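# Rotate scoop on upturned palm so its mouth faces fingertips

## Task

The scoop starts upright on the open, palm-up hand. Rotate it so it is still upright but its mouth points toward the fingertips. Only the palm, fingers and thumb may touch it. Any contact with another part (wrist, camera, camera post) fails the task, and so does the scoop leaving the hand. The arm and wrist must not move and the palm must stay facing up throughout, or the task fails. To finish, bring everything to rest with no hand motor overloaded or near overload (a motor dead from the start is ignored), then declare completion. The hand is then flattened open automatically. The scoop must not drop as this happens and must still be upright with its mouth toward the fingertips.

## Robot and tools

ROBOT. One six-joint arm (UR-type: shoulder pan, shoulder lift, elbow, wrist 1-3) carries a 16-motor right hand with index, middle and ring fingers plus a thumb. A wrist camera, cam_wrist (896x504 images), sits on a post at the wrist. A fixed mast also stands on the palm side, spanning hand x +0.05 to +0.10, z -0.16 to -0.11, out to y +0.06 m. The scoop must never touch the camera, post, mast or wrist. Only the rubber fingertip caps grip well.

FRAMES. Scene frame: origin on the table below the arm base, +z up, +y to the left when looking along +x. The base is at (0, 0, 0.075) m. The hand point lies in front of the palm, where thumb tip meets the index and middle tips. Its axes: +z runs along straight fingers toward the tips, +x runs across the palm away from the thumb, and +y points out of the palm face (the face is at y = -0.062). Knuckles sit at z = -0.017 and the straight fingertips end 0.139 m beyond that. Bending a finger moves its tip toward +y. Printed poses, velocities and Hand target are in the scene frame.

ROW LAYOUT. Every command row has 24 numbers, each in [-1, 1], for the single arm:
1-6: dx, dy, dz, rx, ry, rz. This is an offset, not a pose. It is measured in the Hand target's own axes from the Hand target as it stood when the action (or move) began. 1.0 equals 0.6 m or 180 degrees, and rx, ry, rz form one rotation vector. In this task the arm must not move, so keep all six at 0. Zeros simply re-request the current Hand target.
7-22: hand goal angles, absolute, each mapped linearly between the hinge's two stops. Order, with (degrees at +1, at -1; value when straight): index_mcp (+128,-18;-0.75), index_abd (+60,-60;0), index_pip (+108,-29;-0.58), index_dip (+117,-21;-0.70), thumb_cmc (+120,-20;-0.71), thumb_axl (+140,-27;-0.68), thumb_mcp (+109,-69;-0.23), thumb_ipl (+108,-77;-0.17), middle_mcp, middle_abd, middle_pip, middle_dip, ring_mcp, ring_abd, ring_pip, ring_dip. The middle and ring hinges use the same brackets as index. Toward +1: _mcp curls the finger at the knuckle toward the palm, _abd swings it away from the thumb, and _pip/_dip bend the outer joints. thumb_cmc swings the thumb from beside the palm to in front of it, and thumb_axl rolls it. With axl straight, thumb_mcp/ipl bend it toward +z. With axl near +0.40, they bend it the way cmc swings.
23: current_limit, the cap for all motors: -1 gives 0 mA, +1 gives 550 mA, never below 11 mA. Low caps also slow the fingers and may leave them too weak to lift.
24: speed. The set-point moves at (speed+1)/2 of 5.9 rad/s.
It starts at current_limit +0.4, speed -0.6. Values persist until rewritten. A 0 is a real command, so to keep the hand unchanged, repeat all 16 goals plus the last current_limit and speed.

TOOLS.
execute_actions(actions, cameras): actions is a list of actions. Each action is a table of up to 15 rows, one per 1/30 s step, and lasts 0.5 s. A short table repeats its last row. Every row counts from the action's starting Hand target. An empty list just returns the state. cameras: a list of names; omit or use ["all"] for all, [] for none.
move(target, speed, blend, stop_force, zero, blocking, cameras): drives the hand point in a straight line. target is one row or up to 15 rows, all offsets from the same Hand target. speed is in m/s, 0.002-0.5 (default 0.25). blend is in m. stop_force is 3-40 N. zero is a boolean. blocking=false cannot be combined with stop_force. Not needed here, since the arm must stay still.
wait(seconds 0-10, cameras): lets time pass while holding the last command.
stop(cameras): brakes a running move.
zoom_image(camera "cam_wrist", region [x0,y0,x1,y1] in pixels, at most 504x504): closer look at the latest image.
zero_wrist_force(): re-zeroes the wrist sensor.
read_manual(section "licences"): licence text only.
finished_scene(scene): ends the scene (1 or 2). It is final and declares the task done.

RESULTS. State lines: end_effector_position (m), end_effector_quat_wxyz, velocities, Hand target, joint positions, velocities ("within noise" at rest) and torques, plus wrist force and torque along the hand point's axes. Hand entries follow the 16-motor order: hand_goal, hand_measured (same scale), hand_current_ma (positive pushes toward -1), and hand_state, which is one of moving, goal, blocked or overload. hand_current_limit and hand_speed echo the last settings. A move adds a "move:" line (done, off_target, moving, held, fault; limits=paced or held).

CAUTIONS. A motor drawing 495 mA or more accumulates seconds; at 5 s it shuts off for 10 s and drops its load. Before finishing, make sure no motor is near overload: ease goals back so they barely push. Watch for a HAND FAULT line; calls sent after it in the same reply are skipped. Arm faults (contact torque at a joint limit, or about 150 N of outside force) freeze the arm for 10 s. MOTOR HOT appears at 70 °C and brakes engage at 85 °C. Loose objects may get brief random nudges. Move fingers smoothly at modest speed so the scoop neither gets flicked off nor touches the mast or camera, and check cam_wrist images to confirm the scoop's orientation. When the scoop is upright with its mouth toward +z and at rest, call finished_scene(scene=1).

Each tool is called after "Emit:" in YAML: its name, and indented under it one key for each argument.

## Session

Emit:
execute_actions:
  actions: []

Scene clock: 0.00 s.
end_effector_position=(+0.6090, +0.0706, +0.4968) hand_goal=(-0.754, +0.000, -0.576, -0.696, +0.104, -0.540, -0.162, -0.106, -0.754, +0.000, -0.576, -0.696, -0.754, +0.000, -0.576, -0.696) hand_measured=(-0.766, +0.000, -0.576, -0.696, +0.088, -0.542, -0.164, -0.108, -0.768, +0.000, -0.578, -0.696, -0.764, +0.000, -0.578, -0.696) hand_current_ma=(-13, +0, +0, +0, -19, -2, -2, -2, -17, +0, +0, +0, -9, +0, +0, +0) hand_state=(goal, goal, goal, goal, goal, goal, goal, goal, goal, goal, goal, goal, goal, goal, goal, goal) hand_current_limit=0.40 hand_speed=-0.60 end_effector_quat_wxyz=(+0.515, +0.454, +0.517, +0.512)
Joint positions: [-0.131 -1.175 2.183 -4.204 -1.347 -0.051]
Joint velocities: within noise
Joint torques (N m): no reading
Wrist force (N): no reading
Wrist torque (N m): no reading
Wrist force, peak (N): no reading
Hand target: +0.6090, +0.0706, +0.4968; +0.515, +0.454, +0.517, +0.512

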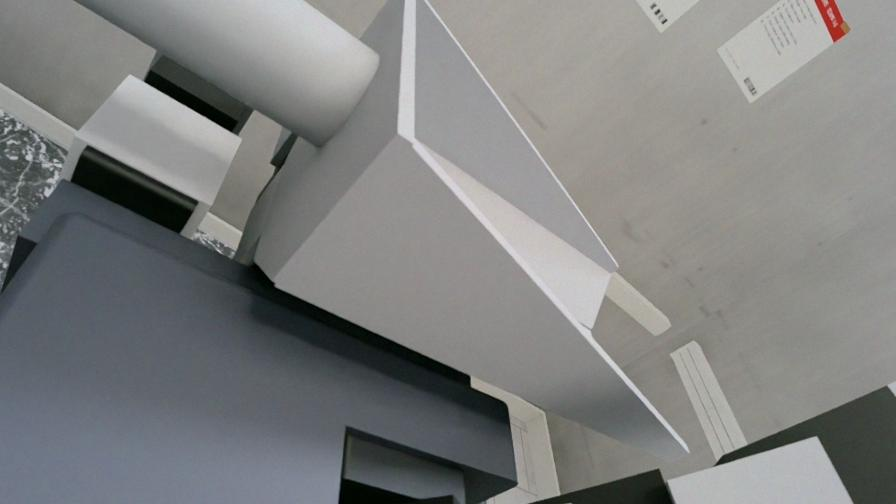

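Emit:
execute_actions:
  actions:
    - [[0,0,0,0,0,0,-0.74,0,-0.576,-0.696,-0.71,-0.68,-0.23,-0.17,-0.74,0,-0.576,-0.696,-0.74,0,-0.576,-0.696,0.4,-0.8]]
    - [[0,0,0,0,0,0,-0.74,0,-0.576,-0.696,-0.71,-0.68,-0.23,-0.17,-0.74,0,-0.576,-0.696,-0.74,0,-0.576,-0.696,0.4,-0.8]]
    - [[0,0,0,0,0,0,-0.74,0,-0.576,-0.696,-0.5,-0.68,-0.1,-0.17,-0.74,0,-0.576,-0.696,-0.74,0,-0.576,-0.696,0.4,-0.8]]

Scene clock: 2.73 s.
end_effector_position=(+0.6090, +0.0706, +0.4968) hand_goal=(-0.740, +0.000, -0.576, -0.696, -0.500, -0.680, -0.100, -0.170, -0.740, +0.000, -0.576, -0.696, -0.740, +0.000, -0.576, -0.696) hand_measured=(-0.766, +0.000, -0.576, -0.696, -0.510, -0.678, -0.102, -0.168, -0.766, +0.000, -0.578, -0.696, -0.762, +0.000, -0.578, -0.696) hand_current_ma=(-42, +0, +0, +0, -10, +1, -2, +2, -43, +0, +0, +0, -34, +0, +0, +0) hand_state=(blocked, goal, goal, goal, goal, goal, goal, goal, blocked, goal, goal, goal, blocked, goal, goal, goal) hand_current_limit=0.40 hand_speed=-0.80 end_effector_quat_wxyz=(+0.515, +0.454, +0.517, +0.512)
Joint positions: [-0.131 -1.175 2.183 -4.204 -1.347 -0.051]
Joint velocities: within noise
Joint torques (N m): [0.92 -29.61 -11.55 -4.41 -0.05 -0.58]
Wrist force (N): [-0.1 0.2 0.0]
Wrist torque (N m): [0.03 0.01 0.02]
Wrist force, peak (N): [-0.2 -0.1 -0.3]
Hand target: +0.6090, +0.0706, +0.4968; +0.515, +0.454, +0.517, +0.512
Off the commanded pose: 0.000 m, 0 deg.
Step readings (end_effector_position):
0: (+0.6090, +0.0706, +0.4968)
1: (+0.6090, +0.0706, +0.4968)
2: (+0.6090, +0.0706, +0.4968)
4: (+0.6090, +0.0706, +0.4968)
8: (+0.6090, +0.0706, +0.4968)
15: (+0.6090, +0.0706, +0.4968)
16: (+0.6090, +0.0706, +0.4968)
17: (+0.6090, +0.0706, +0.4968)
19: (+0.6090, +0.0706, +0.4968)
23: (+0.6090, +0.0706, +0.4968)
30: (+0.6090, +0.0706, +0.4968)
31: (+0.6090, +0.0706, +0.4968)
32: (+0.6090, +0.0706, +0.4968)
34: (+0.6090, +0.0706, +0.4968)
38: (+0.6090, +0.0706, +0.4968)
45: (+0.6090, +0.0706, +0.4968)

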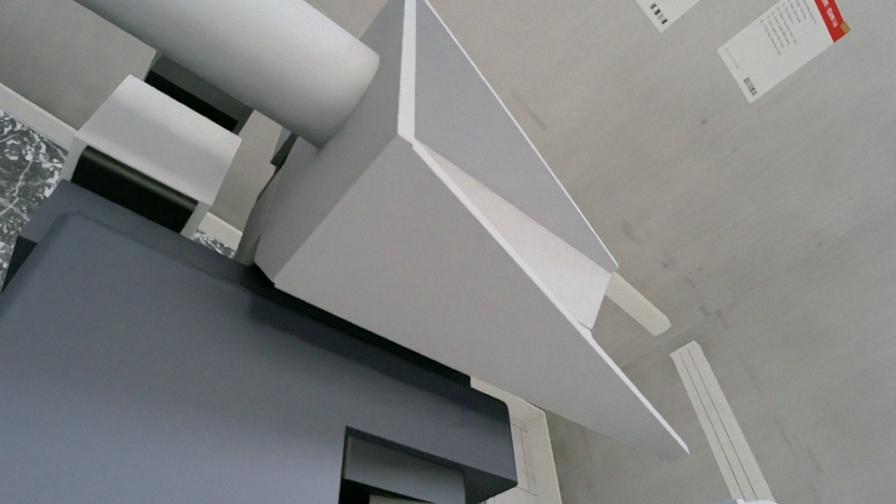

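Emit:
execute_actions:
  actions:
    - [[0,0,0,0,0,0,-0.74,0,-0.576,-0.696,-0.5,-0.68,0.1,-0.17,-0.74,0,-0.576,-0.696,-0.74,0,-0.576,-0.696,0.4,-0.9]]
    - [[0,0,0,0,0,0,-0.74,0,-0.576,-0.696,-0.5,-0.68,0.25,-0.17,-0.74,0,-0.576,-0.696,-0.74,0,-0.576,-0.696,0.4,-0.9]]

Emit:
execute_actions:
  actions:
    - [[0,0,0,0,0,0,-0.74,0,-0.576,-0.696,-0.5,-0.68,0.45,-0.17,-0.74,0,-0.576,-0.696,-0.74,0,-0.576,-0.696,0.4,-0.92]]
    - [[0,0,0,0,0,0,-0.74,0,-0.576,-0.696,-0.5,-0.68,0.45,-0.17,-0.74,0,-0.576,-0.696,-0.74,0,-0.576,-0.696,0.4,-0.92]]

Scene clock: 5.07 s.
end_effector_position=(+0.6090, +0.0706, +0.4968) hand_goal=(-0.740, +0.000, -0.576, -0.696, -0.500, -0.680, +0.250, -0.170, -0.740, +0.000, -0.576, -0.696, -0.740, +0.000, -0.576, -0.696) hand_measured=(-0.766, +0.000, -0.578, -0.696, -0.510, -0.680, +0.230, -0.176, -0.764, +0.000, -0.578, -0.696, -0.762, +0.000, -0.578, -0.696) hand_current_ma=(-42, +0, +0, +0, -11, +0, -39, -7, -39, +0, +0, +0, -34, +0, +0, +0) hand_state=(blocked, goal, goal, goal, goal, goal, goal, goal, blocked, goal, goal, goal, blocked, goal, goal, goal) hand_current_limit=0.40 hand_speed=-0.90 end_effector_quat_wxyz=(+0.515, +0.454, +0.517, +0.512)
Joint positions: [-0.131 -1.175 2.183 -4.204 -1.347 -0.051]
Joint velocities: within noise
Joint torques (N m): [1.61 -28.68 -10.93 -4.43 -0.19 -0.71]
Wrist force (N): [0.0 0.1 -0.1]
Wrist torque (N m): [0.05 0.00 0.00]
Wrist force, peak (N): [0.3 -0.1 -0.3]
Hand target: +0.6090, +0.0706, +0.4968; +0.515, +0.454, +0.517, +0.512
Off the commanded pose: 0.000 m, 0 deg.
Step readings (end_effector_position):
0: (+0.6090, +0.0706, +0.4968)
1: (+0.6090, +0.0706, +0.4968)
2: (+0.6090, +0.0706, +0.4968)
4: (+0.6090, +0.0706, +0.4968)
8: (+0.6090, +0.0706, +0.4968)
15: (+0.6090, +0.0706, +0.4968)
16: (+0.6090, +0.0706, +0.4968)
17: (+0.6090, +0.0706, +0.4968)
19: (+0.6090, +0.0706, +0.4968)
23: (+0.6090, +0.0706, +0.4968)
30: (+0.6090, +0.0706, +0.4968)

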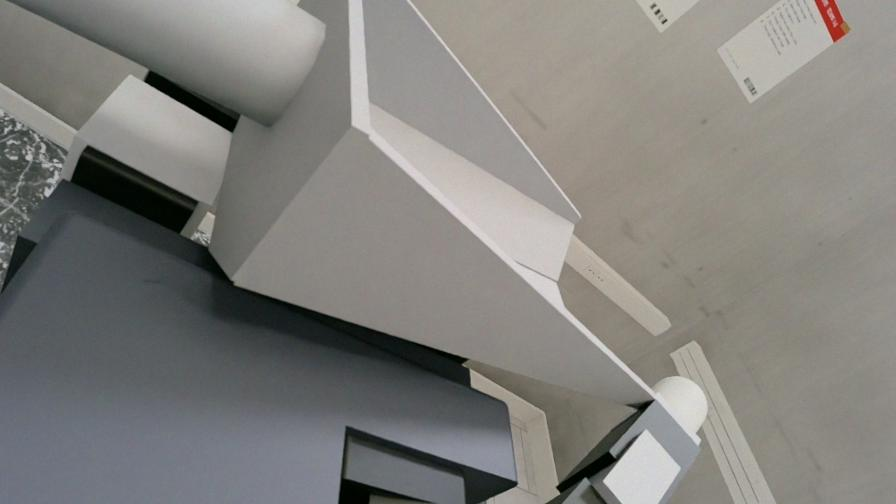

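Scene clock: 6.60 s.
end_effector_position=(+0.6090, +0.0706, +0.4968) hand_goal=(-0.740, +0.000, -0.576, -0.696, -0.500, -0.680, +0.450, -0.170, -0.740, +0.000, -0.576, -0.696, -0.740, +0.000, -0.576, -0.696) hand_measured=(-0.766, +0.000, -0.578, -0.696, -0.510, -0.684, +0.448, -0.172, -0.764, +0.000, -0.578, -0.696, -0.762, +0.000, -0.578, -0.696) hand_current_ma=(-42, +0, +0, +0, -11, -3, -1, -1, -39, +0, +0, +0, -33, +0, +0, +0) hand_state=(blocked, goal, goal, goal, goal, goal, goal, goal, blocked, goal, goal, goal, blocked, goal, goal, goal) hand_current_limit=0.40 hand_speed=-0.92 end_effector_quat_wxyz=(+0.515, +0.454, +0.517, +0.512)
Joint positions: [-0.131 -1.175 2.183 -4.204 -1.347 -0.051]
Joint velocities: within noise
Joint torques (N m): [1.92 -28.31 -10.44 -4.35 -0.13 -0.9]
Wrist force (N): [0.2 0.0 -0.1]
Wrist torque (N m): [0.04 -0.02 -0.02]
Wrist force, peak (N): [-0.1 -0.3 -0.2]
Hand target: +0.6090, +0.0706, +0.4968; +0.515, +0.454, +0.517, +0.512
Off the commanded pose: 0.000 m, 0 deg.
Step readings (end_effector_position):
0: (+0.6090, +0.0706, +0.4968)
1: (+0.6090, +0.0706, +0.4968)
2: (+0.6090, +0.0706, +0.4968)
4: (+0.6090, +0.0706, +0.4968)
8: (+0.6090, +0.0706, +0.4968)
15: (+0.6090, +0.0706, +0.4968)
16: (+0.6090, +0.0706, +0.4968)
17: (+0.6090, +0.0706, +0.4968)
19: (+0.6090, +0.0706, +0.4968)
23: (+0.6090, +0.0706, +0.4968)
30: (+0.6090, +0.0706, +0.4968)

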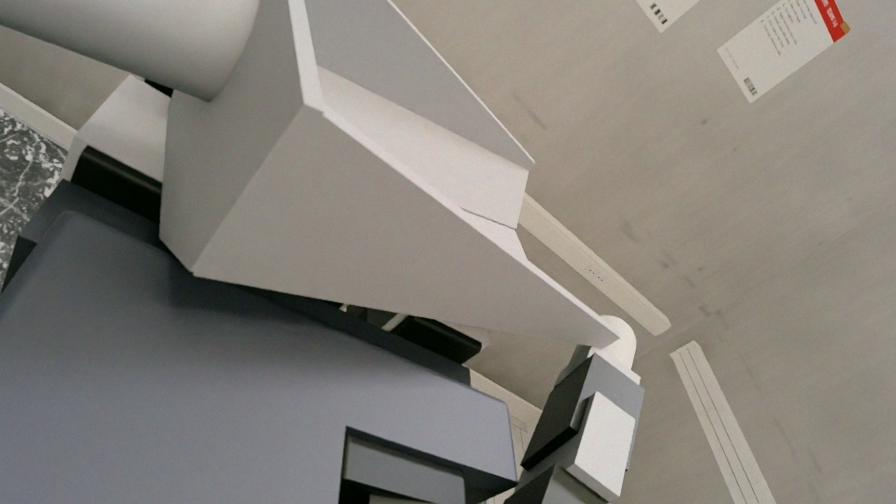

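Emit:
execute_actions:
  actions:
    - [[0,0,0,0,0,0,-0.74,0,-0.576,-0.696,-0.5,-0.68,0.6,-0.17,-0.74,0,-0.576,-0.696,-0.74,0,-0.576,-0.696,0.4,-0.92]]
    - [[0,0,0,0,0,0,-0.74,0,-0.576,-0.696,-0.5,-0.68,0.65,-0.17,-0.74,0,-0.576,-0.696,-0.74,0,-0.576,-0.696,0.4,-0.92]]

Scene clock: 8.67 s.
end_effector_position=(+0.6090, +0.0706, +0.4968) hand_goal=(-0.740, +0.000, -0.576, -0.696, -0.500, -0.680, +0.650, -0.170, -0.740, +0.000, -0.576, -0.696, -0.740, +0.000, -0.576, -0.696) hand_measured=(-0.766, +0.000, -0.578, -0.696, -0.510, -0.686, +0.622, -0.172, -0.764, +0.000, -0.578, -0.696, -0.762, +0.000, -0.578, -0.696) hand_current_ma=(-42, +0, +0, +0, -11, -7, -65, -1, -39, +0, +0, +0, -33, +0, +0, +0) hand_state=(blocked, goal, goal, goal, goal, goal, blocked, goal, blocked, goal, goal, goal, blocked, goal, goal, goal) hand_current_limit=0.40 hand_speed=-0.92 end_effector_quat_wxyz=(+0.515, +0.454, +0.517, +0.512)
Joint positions: [-0.131 -1.175 2.183 -4.204 -1.347 -0.051]
Joint velocities: within noise
Joint torques (N m): [2.8 -28.1 -9.31 -4.31 -0.13 -1.03]
Wrist force (N): [0.0 -0.1 -0.1]
Wrist torque (N m): [0.03 0.00 -0.05]
Wrist force, peak (N): [0.3 0.0 -0.3]
Hand target: +0.6090, +0.0706, +0.4968; +0.515, +0.454, +0.517, +0.512
Off the commanded pose: 0.000 m, 0 deg.
Step readings (end_effector_position):
0: (+0.6090, +0.0706, +0.4968)
1: (+0.6090, +0.0706, +0.4968)
2: (+0.6090, +0.0706, +0.4968)
4: (+0.6090, +0.0706, +0.4968)
8: (+0.6090, +0.0706, +0.4968)
15: (+0.6090, +0.0706, +0.4968)
16: (+0.6090, +0.0706, +0.4968)
17: (+0.6090, +0.0706, +0.4968)
19: (+0.6090, +0.0706, +0.4968)
23: (+0.6090, +0.0706, +0.4968)
30: (+0.6090, +0.0706, +0.4968)

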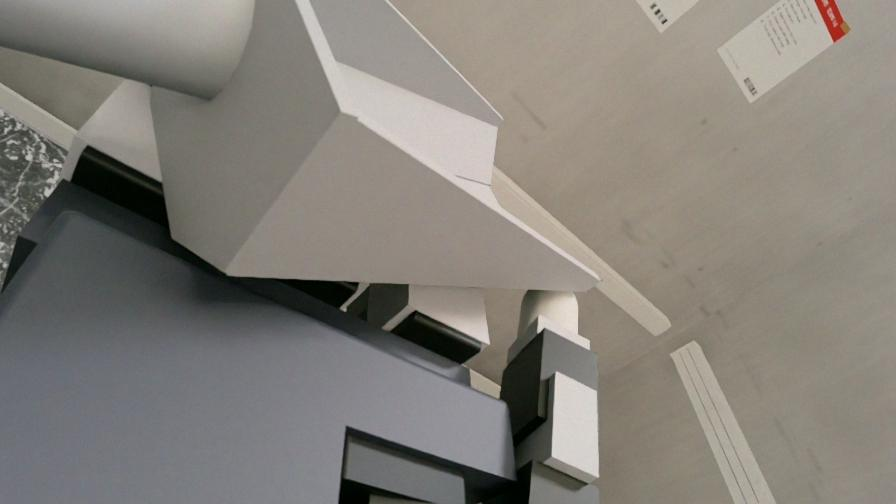

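Emit:
execute_actions:
  actions:
    - [[0,0,0,0,0,0,-0.74,0,-0.576,-0.696,-0.5,-0.68,0.8,-0.17,-0.74,0,-0.576,-0.696,-0.74,0,-0.576,-0.696,0.4,-0.92]]
    - [[0,0,0,0,0,0,-0.74,0,-0.576,-0.696,-0.5,-0.68,0.85,-0.17,-0.74,0,-0.576,-0.696,-0.74,0,-0.576,-0.696,0.4,-0.92]]

Scene clock: 10.03 s.
end_effector_position=(+0.6090, +0.0706, +0.4968) hand_goal=(-0.740, +0.000, -0.576, -0.696, -0.500, -0.680, +0.850, -0.170, -0.740, +0.000, -0.576, -0.696, -0.740, +0.000, -0.576, -0.696) hand_measured=(-0.766, +0.000, -0.578, -0.696, -0.510, -0.686, +0.636, -0.172, -0.764, +0.000, -0.578, -0.696, -0.762, +0.000, -0.578, -0.696) hand_current_ma=(-42, +0, +0, +0, -11, -7, -385, -1, -39, +0, +0, +0, -33, +0, +0, +0) hand_state=(blocked, goal, goal, goal, goal, goal, blocked, goal, blocked, goal, goal, goal, blocked, goal, goal, goal) hand_current_limit=0.40 hand_speed=-0.92 end_effector_quat_wxyz=(+0.515, +0.454, +0.517, +0.512)
Joint positions: [-0.131 -1.175 2.183 -4.204 -1.347 -0.051]
Joint velocities: within noise
Joint torques (N m): [2.92 -27.94 -9.07 -4.23 -0.09 -1.25]
Wrist force (N): [0.0 0.1 -0.1]
Wrist torque (N m): [0.06 0.00 -0.05]
Wrist force, peak (N): [0.1 -0.2 -0.2]
Hand target: +0.6090, +0.0706, +0.4968; +0.515, +0.454, +0.517, +0.512
Off the commanded pose: 0.000 m, 0 deg.
Step readings (end_effector_position):
0: (+0.6090, +0.0706, +0.4968)
1: (+0.6090, +0.0706, +0.4968)
2: (+0.6090, +0.0706, +0.4968)
4: (+0.6090, +0.0706, +0.4968)
8: (+0.6090, +0.0706, +0.4968)
15: (+0.6090, +0.0706, +0.4968)
16: (+0.6090, +0.0706, +0.4968)
17: (+0.6090, +0.0706, +0.4968)
19: (+0.6090, +0.0706, +0.4968)
23: (+0.6090, +0.0706, +0.4968)
30: (+0.6090, +0.0706, +0.4968)

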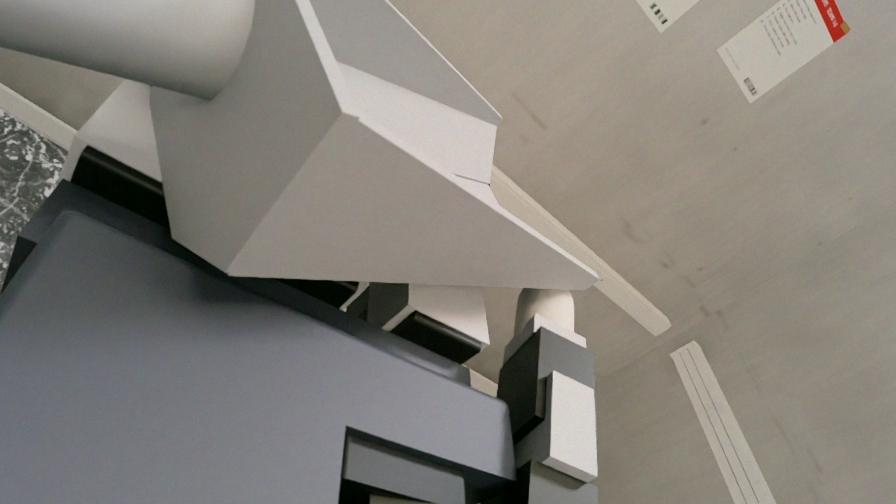

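Emit:
execute_actions:
  actions:
    - [[0,0,0,0,0,0,-0.74,0,-0.576,-0.696,-0.5,-0.68,0.6,-0.17,-0.74,0,-0.576,-0.696,-0.74,0,-0.576,-0.696,0.4,-0.92]]
    - [[0,0,0,0,0,0,-0.74,0,-0.576,-0.696,-0.35,-0.68,0.6,-0.17,-0.74,0,-0.576,-0.696,-0.74,0,-0.576,-0.696,0.4,-0.92]]
    - [[0,0,0,0,0,0,-0.74,0,-0.576,-0.696,-0.35,-0.68,0.75,-0.17,-0.74,0,-0.576,-0.696,-0.74,0,-0.576,-0.696,0.4,-0.92]]

Scene clock: 12.00 s.
end_effector_position=(+0.6090, +0.0706, +0.4968) hand_goal=(-0.740, +0.000, -0.576, -0.696, -0.350, -0.680, +0.750, -0.170, -0.740, +0.000, -0.576, -0.696, -0.740, +0.000, -0.576, -0.696) hand_measured=(-0.766, +0.000, -0.578, -0.696, -0.384, -0.690, +0.628, -0.172, -0.764, +0.000, -0.578, -0.696, -0.762, +0.000, -0.578, -0.696) hand_current_ma=(-42, +0, +0, +0, -61, -15, -319, -1, -39, +0, +0, +0, -33, +0, +0, +0) hand_state=(blocked, goal, goal, goal, blocked, goal, moving, goal, blocked, goal, goal, goal, blocked, goal, goal, goal) hand_current_limit=0.40 hand_speed=-0.92 end_effector_quat_wxyz=(+0.515, +0.454, +0.517, +0.512)
Joint positions: [-0.131 -1.175 2.183 -4.204 -1.347 -0.051]
Joint velocities: within noise
Joint torques (N m): [4.06 -27.05 -7.74 -4.21 -0.04 -1.16]
Wrist force (N): [0.1 0.1 0.0]
Wrist torque (N m): [0.05 -0.01 -0.04]
Wrist force, peak (N): [0.1 -0.1 -0.5]
Hand target: +0.6090, +0.0706, +0.4968; +0.515, +0.454, +0.517, +0.512
Off the commanded pose: 0.000 m, 0 deg.
Step readings (end_effector_position):
0: (+0.6090, +0.0706, +0.4968)
1: (+0.6090, +0.0706, +0.4968)
2: (+0.6090, +0.0706, +0.4968)
4: (+0.6090, +0.0706, +0.4968)
8: (+0.6090, +0.0706, +0.4968)
15: (+0.6090, +0.0706, +0.4968)
16: (+0.6090, +0.0706, +0.4968)
17: (+0.6090, +0.0706, +0.4968)
19: (+0.6090, +0.0706, +0.4968)
23: (+0.6090, +0.0706, +0.4968)
30: (+0.6090, +0.0706, +0.4968)
31: (+0.6090, +0.0706, +0.4968)
32: (+0.6090, +0.0706, +0.4968)
34: (+0.6090, +0.0706, +0.4968)
38: (+0.6090, +0.0706, +0.4968)
45: (+0.6090, +0.0706, +0.4968)

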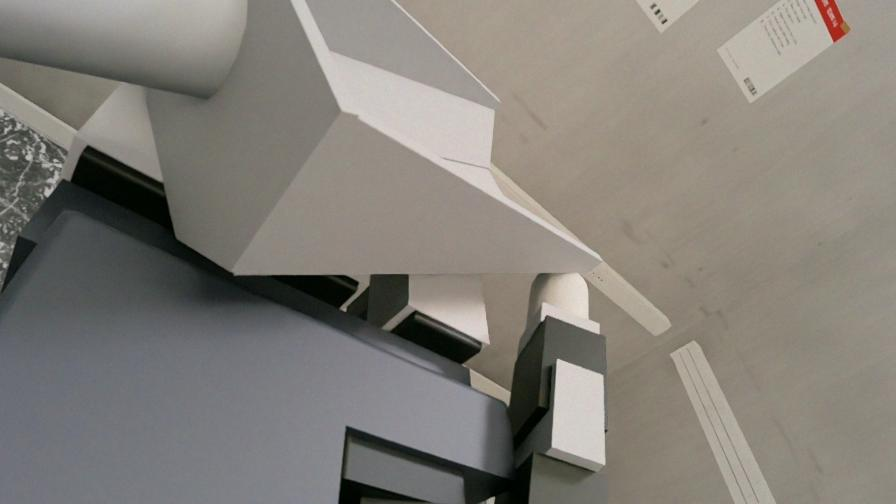

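Emit:
execute_actions:
  actions:
    - [[0,0,0,0,0,0,-0.74,0,-0.576,-0.696,-0.5,-0.68,0.4,-0.17,-0.74,0,-0.576,-0.696,-0.74,0,-0.576,-0.696,0.4,-0.88]]
    - [[0,0,0,0,0,0,-0.86,-0.1,-0.576,-0.696,-0.7,-0.68,-0.2,-0.17,-0.74,0,-0.576,-0.696,-0.74,0,-0.576,-0.696,0.4,-0.8]]
    - [[0,0,0,0,0,0,-0.88,-0.5,-0.576,-0.696,-0.85,-0.68,-0.4,-0.17,-0.74,0,-0.576,-0.696,-0.74,0,-0.576,-0.696,0.4,-0.7]]
    - [[0,0,0,0,0,0,-0.88,-0.95,-0.576,-0.696,-0.9,-0.68,-0.5,-0.17,-0.74,0,-0.576,-0.696,-0.74,0,-0.576,-0.696,0.4,-0.7]]

Scene clock: 15.50 s.
end_effector_position=(+0.6090, +0.0706, +0.4968) hand_goal=(-0.880, -0.950, -0.576, -0.696, -0.900, -0.680, -0.500, -0.170, -0.740, +0.000, -0.576, -0.696, -0.740, +0.000, -0.576, -0.696) hand_measured=(-0.890, -0.946, -0.578, -0.696, -0.910, -0.680, -0.498, -0.170, -0.764, +0.000, -0.578, -0.696, -0.762, +0.000, -0.578, -0.696) hand_current_ma=(-10, +3, +0, +0, -10, +0, +2, +0, -39, +0, +0, +0, -33, +0, +0, +0) hand_state=(goal, goal, goal, goal, goal, goal, goal, goal, blocked, goal, goal, goal, blocked, goal, goal, goal) hand_current_limit=0.40 hand_speed=-0.70 end_effector_quat_wxyz=(+0.515, +0.454, +0.517, +0.512)
Joint positions: [-0.131 -1.175 2.183 -4.204 -1.347 -0.051]
Joint velocities: within noise
Joint torques (N m): [3.87 -26.76 -6.72 -4.26 -0.36 -1.43]
Wrist force (N): [0.0 0.0 0.1]
Wrist torque (N m): [-0.03 0.00 0.01]
Wrist force, peak (N): [-0.1 0.4 -0.2]
Hand target: +0.6090, +0.0706, +0.4968; +0.515, +0.454, +0.517, +0.512
Off the commanded pose: 0.000 m, 0 deg.
Step readings (end_effector_position):
0: (+0.6090, +0.0706, +0.4968)
1: (+0.6090, +0.0706, +0.4968)
2: (+0.6090, +0.0706, +0.4968)
4: (+0.6090, +0.0706, +0.4968)
8: (+0.6090, +0.0706, +0.4968)
15: (+0.6090, +0.0706, +0.4968)
16: (+0.6090, +0.0706, +0.4968)
17: (+0.6090, +0.0706, +0.4968)
19: (+0.6090, +0.0706, +0.4968)
23: (+0.6090, +0.0706, +0.4968)
30: (+0.6090, +0.0706, +0.4968)
31: (+0.6090, +0.0706, +0.4968)
32: (+0.6090, +0.0706, +0.4968)
34: (+0.6090, +0.0706, +0.4968)
38: (+0.6090, +0.0706, +0.4968)
45: (+0.6090, +0.0706, +0.4968)
46: (+0.6090, +0.0706, +0.4968)
47: (+0.6090, +0.0706, +0.4968)
49: (+0.6090, +0.0706, +0.4968)
53: (+0.6090, +0.0706, +0.4968)
60: (+0.6090, +0.0706, +0.4968)

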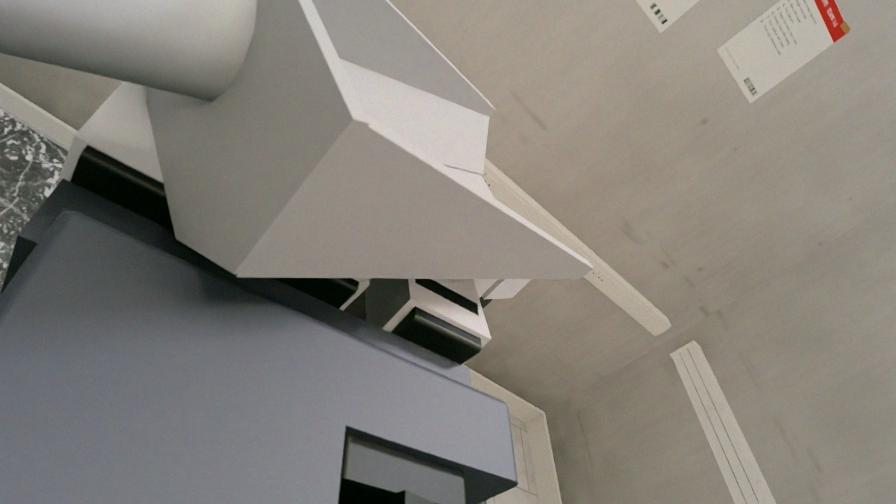

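Emit:
execute_actions:
  actions:
    - [[0,0,0,0,0,0,-0.78,-0.95,-0.576,0.6,-0.9,-0.68,-0.5,-0.16,-0.86,0,-0.576,-0.696,-0.74,0,-0.576,-0.696,0.4,-0.7]]
    - [[0,0,0,0,0,0,-0.78,-0.95,-0.576,0.6,-0.9,-0.68,-0.5,-0.16,-0.87,-0.45,-0.576,-0.696,-0.74,0,-0.576,-0.696,0.4,-0.7]]
    - [[0,0,0,0,0,0,-0.78,-0.95,-0.576,0.6,-0.9,-0.68,-0.5,-0.16,-0.74,-0.45,-0.576,-0.696,-0.74,0,-0.576,-0.696,0.4,-0.8]]
    - [[0,0,0,0,0,0,-0.78,-0.95,-0.576,0.6,-0.9,-0.68,-0.5,-0.16,-0.74,-0.45,-0.576,-0.696,-0.86,0,-0.576,-0.696,0.4,-0.8]]
    - [[0,0,0,0,0,0,-0.78,-0.95,-0.576,0.6,-0.9,-0.68,-0.5,-0.16,-0.74,-0.45,-0.576,-0.696,-0.87,-0.45,-0.576,-0.696,0.4,-0.7]]
    - [[0,0,0,0,0,0,-0.78,-0.95,-0.576,0.6,-0.9,-0.68,-0.5,-0.16,-0.74,-0.45,-0.576,-0.696,-0.74,-0.45,-0.576,-0.696,0.4,-0.8]]

Scene clock: 19.00 s.
end_effector_position=(+0.6090, +0.0706, +0.4968) hand_goal=(-0.780, -0.950, -0.576, +0.600, -0.900, -0.680, -0.500, -0.160, -0.740, -0.450, -0.576, -0.696, -0.740, -0.450, -0.576, -0.696) hand_measured=(-0.802, -0.946, -0.578, +0.598, -0.910, -0.680, -0.498, -0.162, -0.766, -0.448, -0.578, -0.696, -0.764, -0.448, -0.578, -0.696) hand_current_ma=(-36, +2, +0, -1, -10, +0, +2, -2, -44, +1, +0, +0, -40, +1, +0, +0) hand_state=(blocked, goal, goal, goal, goal, goal, goal, goal, blocked, goal, goal, goal, blocked, goal, goal, goal) hand_current_limit=0.40 hand_speed=-0.80 end_effector_quat_wxyz=(+0.515, +0.454, +0.517, +0.512)
Joint positions: [-0.131 -1.175 2.183 -4.204 -1.347 -0.051]
Joint velocities: within noise
Joint torques (N m): [4.07 -25.69 -4.3 -3.97 -0.28 -1.29]
Wrist force (N): [-0.2 -0.1 0.0]
Wrist torque (N m): [-0.05 0.02 0.01]
Wrist force, peak (N): [-0.2 0.2 0.3]
Hand target: +0.6090, +0.0706, +0.4968; +0.515, +0.454, +0.517, +0.512
Off the commanded pose: 0.000 m, 0 deg.
Step readings (end_effector_position):
0: (+0.6090, +0.0706, +0.4968)
1: (+0.6090, +0.0706, +0.4968)
2: (+0.6090, +0.0706, +0.4968)
4: (+0.6090, +0.0706, +0.4968)
8: (+0.6090, +0.0706, +0.4968)
15: (+0.6090, +0.0706, +0.4968)
16: (+0.6090, +0.0706, +0.4968)
17: (+0.6090, +0.0706, +0.4968)
19: (+0.6090, +0.0706, +0.4968)
23: (+0.6090, +0.0706, +0.4968)
30: (+0.6090, +0.0706, +0.4968)
31: (+0.6090, +0.0706, +0.4968)
32: (+0.6090, +0.0706, +0.4968)
34: (+0.6090, +0.0706, +0.4968)
38: (+0.6090, +0.0706, +0.4968)
45: (+0.6090, +0.0706, +0.4968)
46: (+0.6090, +0.0706, +0.4968)
47: (+0.6090, +0.0706, +0.4968)
49: (+0.6090, +0.0706, +0.4968)
53: (+0.6090, +0.0706, +0.4968)
60: (+0.6090, +0.0706, +0.4968)
61: (+0.6090, +0.0706, +0.4968)
62: (+0.6090, +0.0706, +0.4968)
64: (+0.6090, +0.0706, +0.4968)
68: (+0.6090, +0.0706, +0.4968)
75: (+0.6090, +0.0706, +0.4968)
76: (+0.6090, +0.0706, +0.4968)
77: (+0.6090, +0.0706, +0.4968)
79: (+0.6090, +0.0706, +0.4968)
83: (+0.6090, +0.0706, +0.4968)
90: (+0.6090, +0.0706, +0.4968)

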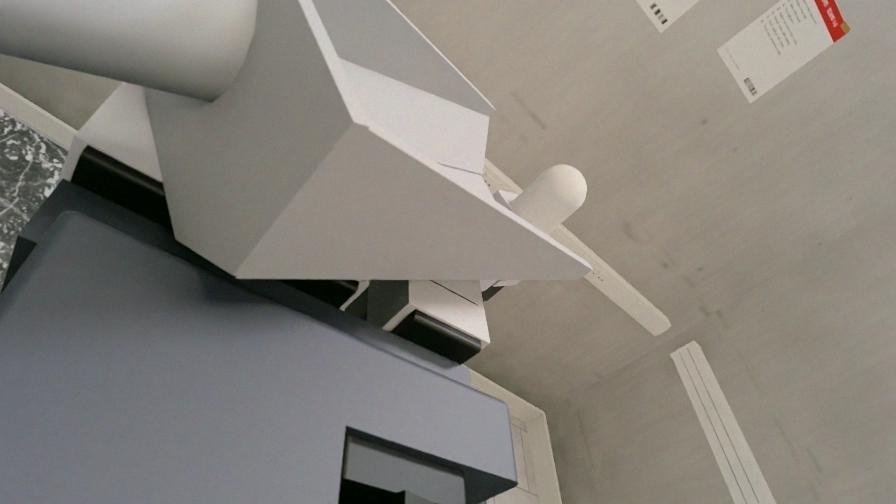

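Emit:
execute_actions:
  actions:
    - [[0,0,0,0,0,0,-0.77,-0.6,-0.576,0.6,-0.9,-0.68,-0.5,-0.16,-0.74,-0.15,-0.576,-0.696,-0.74,-0.15,-0.576,-0.696,0.4,-0.88]]
    - [[0,0,0,0,0,0,-0.77,-0.6,-0.576,0.6,-0.9,-0.68,-0.5,-0.16,-0.74,-0.15,-0.576,-0.696,-0.74,-0.15,-0.576,-0.696,0.4,-0.88]]

Emit:
execute_actions:
  actions:
    - [[0,0,0,0,0,0,-0.77,-0.35,-0.576,0.6,-0.9,-0.68,-0.5,-0.16,-0.74,0.15,-0.576,-0.696,-0.74,0.15,-0.576,-0.696,0.4,-0.9]]
    - [[0,0,0,0,0,0,-0.77,-0.35,-0.576,0.6,-0.9,-0.68,-0.5,-0.16,-0.74,0.15,-0.576,-0.696,-0.74,0.15,-0.576,-0.696,0.4,-0.9]]

Scene clock: 20.50 s.
end_effector_position=(+0.6090, +0.0706, +0.4968) hand_goal=(-0.770, -0.600, -0.576, +0.600, -0.900, -0.680, -0.500, -0.160, -0.740, -0.150, -0.576, -0.696, -0.740, -0.150, -0.576, -0.696) hand_measured=(-0.792, -0.610, -0.578, +0.598, -0.910, -0.680, -0.498, -0.162, -0.766, -0.154, -0.578, -0.696, -0.764, -0.152, -0.578, -0.696) hand_current_ma=(-35, -8, +0, -1, -10, +0, +2, -2, -44, -2, +0, +0, -37, -1, +0, +0) hand_state=(blocked, goal, goal, goal, goal, goal, goal, goal, blocked, goal, goal, goal, blocked, goal, goal, goal) hand_current_limit=0.40 hand_speed=-0.88 end_effector_quat_wxyz=(+0.515, +0.454, +0.517, +0.512)
Joint positions: [-0.131 -1.175 2.183 -4.204 -1.347 -0.051]
Joint velocities: within noise
Joint torques (N m): [4.12 -26.21 -4.08 -3.99 -0.23 -1.34]
Wrist force (N): [0.1 0.0 -0.2]
Wrist torque (N m): [-0.02 -0.01 0.00]
Wrist force, peak (N): [0.0 0.3 -0.2]
Hand target: +0.6090, +0.0706, +0.4968; +0.515, +0.454, +0.517, +0.512
Off the commanded pose: 0.000 m, 0 deg.
Step readings (end_effector_position):
0: (+0.6090, +0.0706, +0.4968)
1: (+0.6090, +0.0706, +0.4968)
2: (+0.6090, +0.0706, +0.4968)
4: (+0.6090, +0.0706, +0.4968)
8: (+0.6090, +0.0706, +0.4968)
15: (+0.6090, +0.0706, +0.4968)
16: (+0.6090, +0.0706, +0.4968)
17: (+0.6090, +0.0706, +0.4968)
19: (+0.6090, +0.0706, +0.4968)
23: (+0.6090, +0.0706, +0.4968)
30: (+0.6090, +0.0706, +0.4968)

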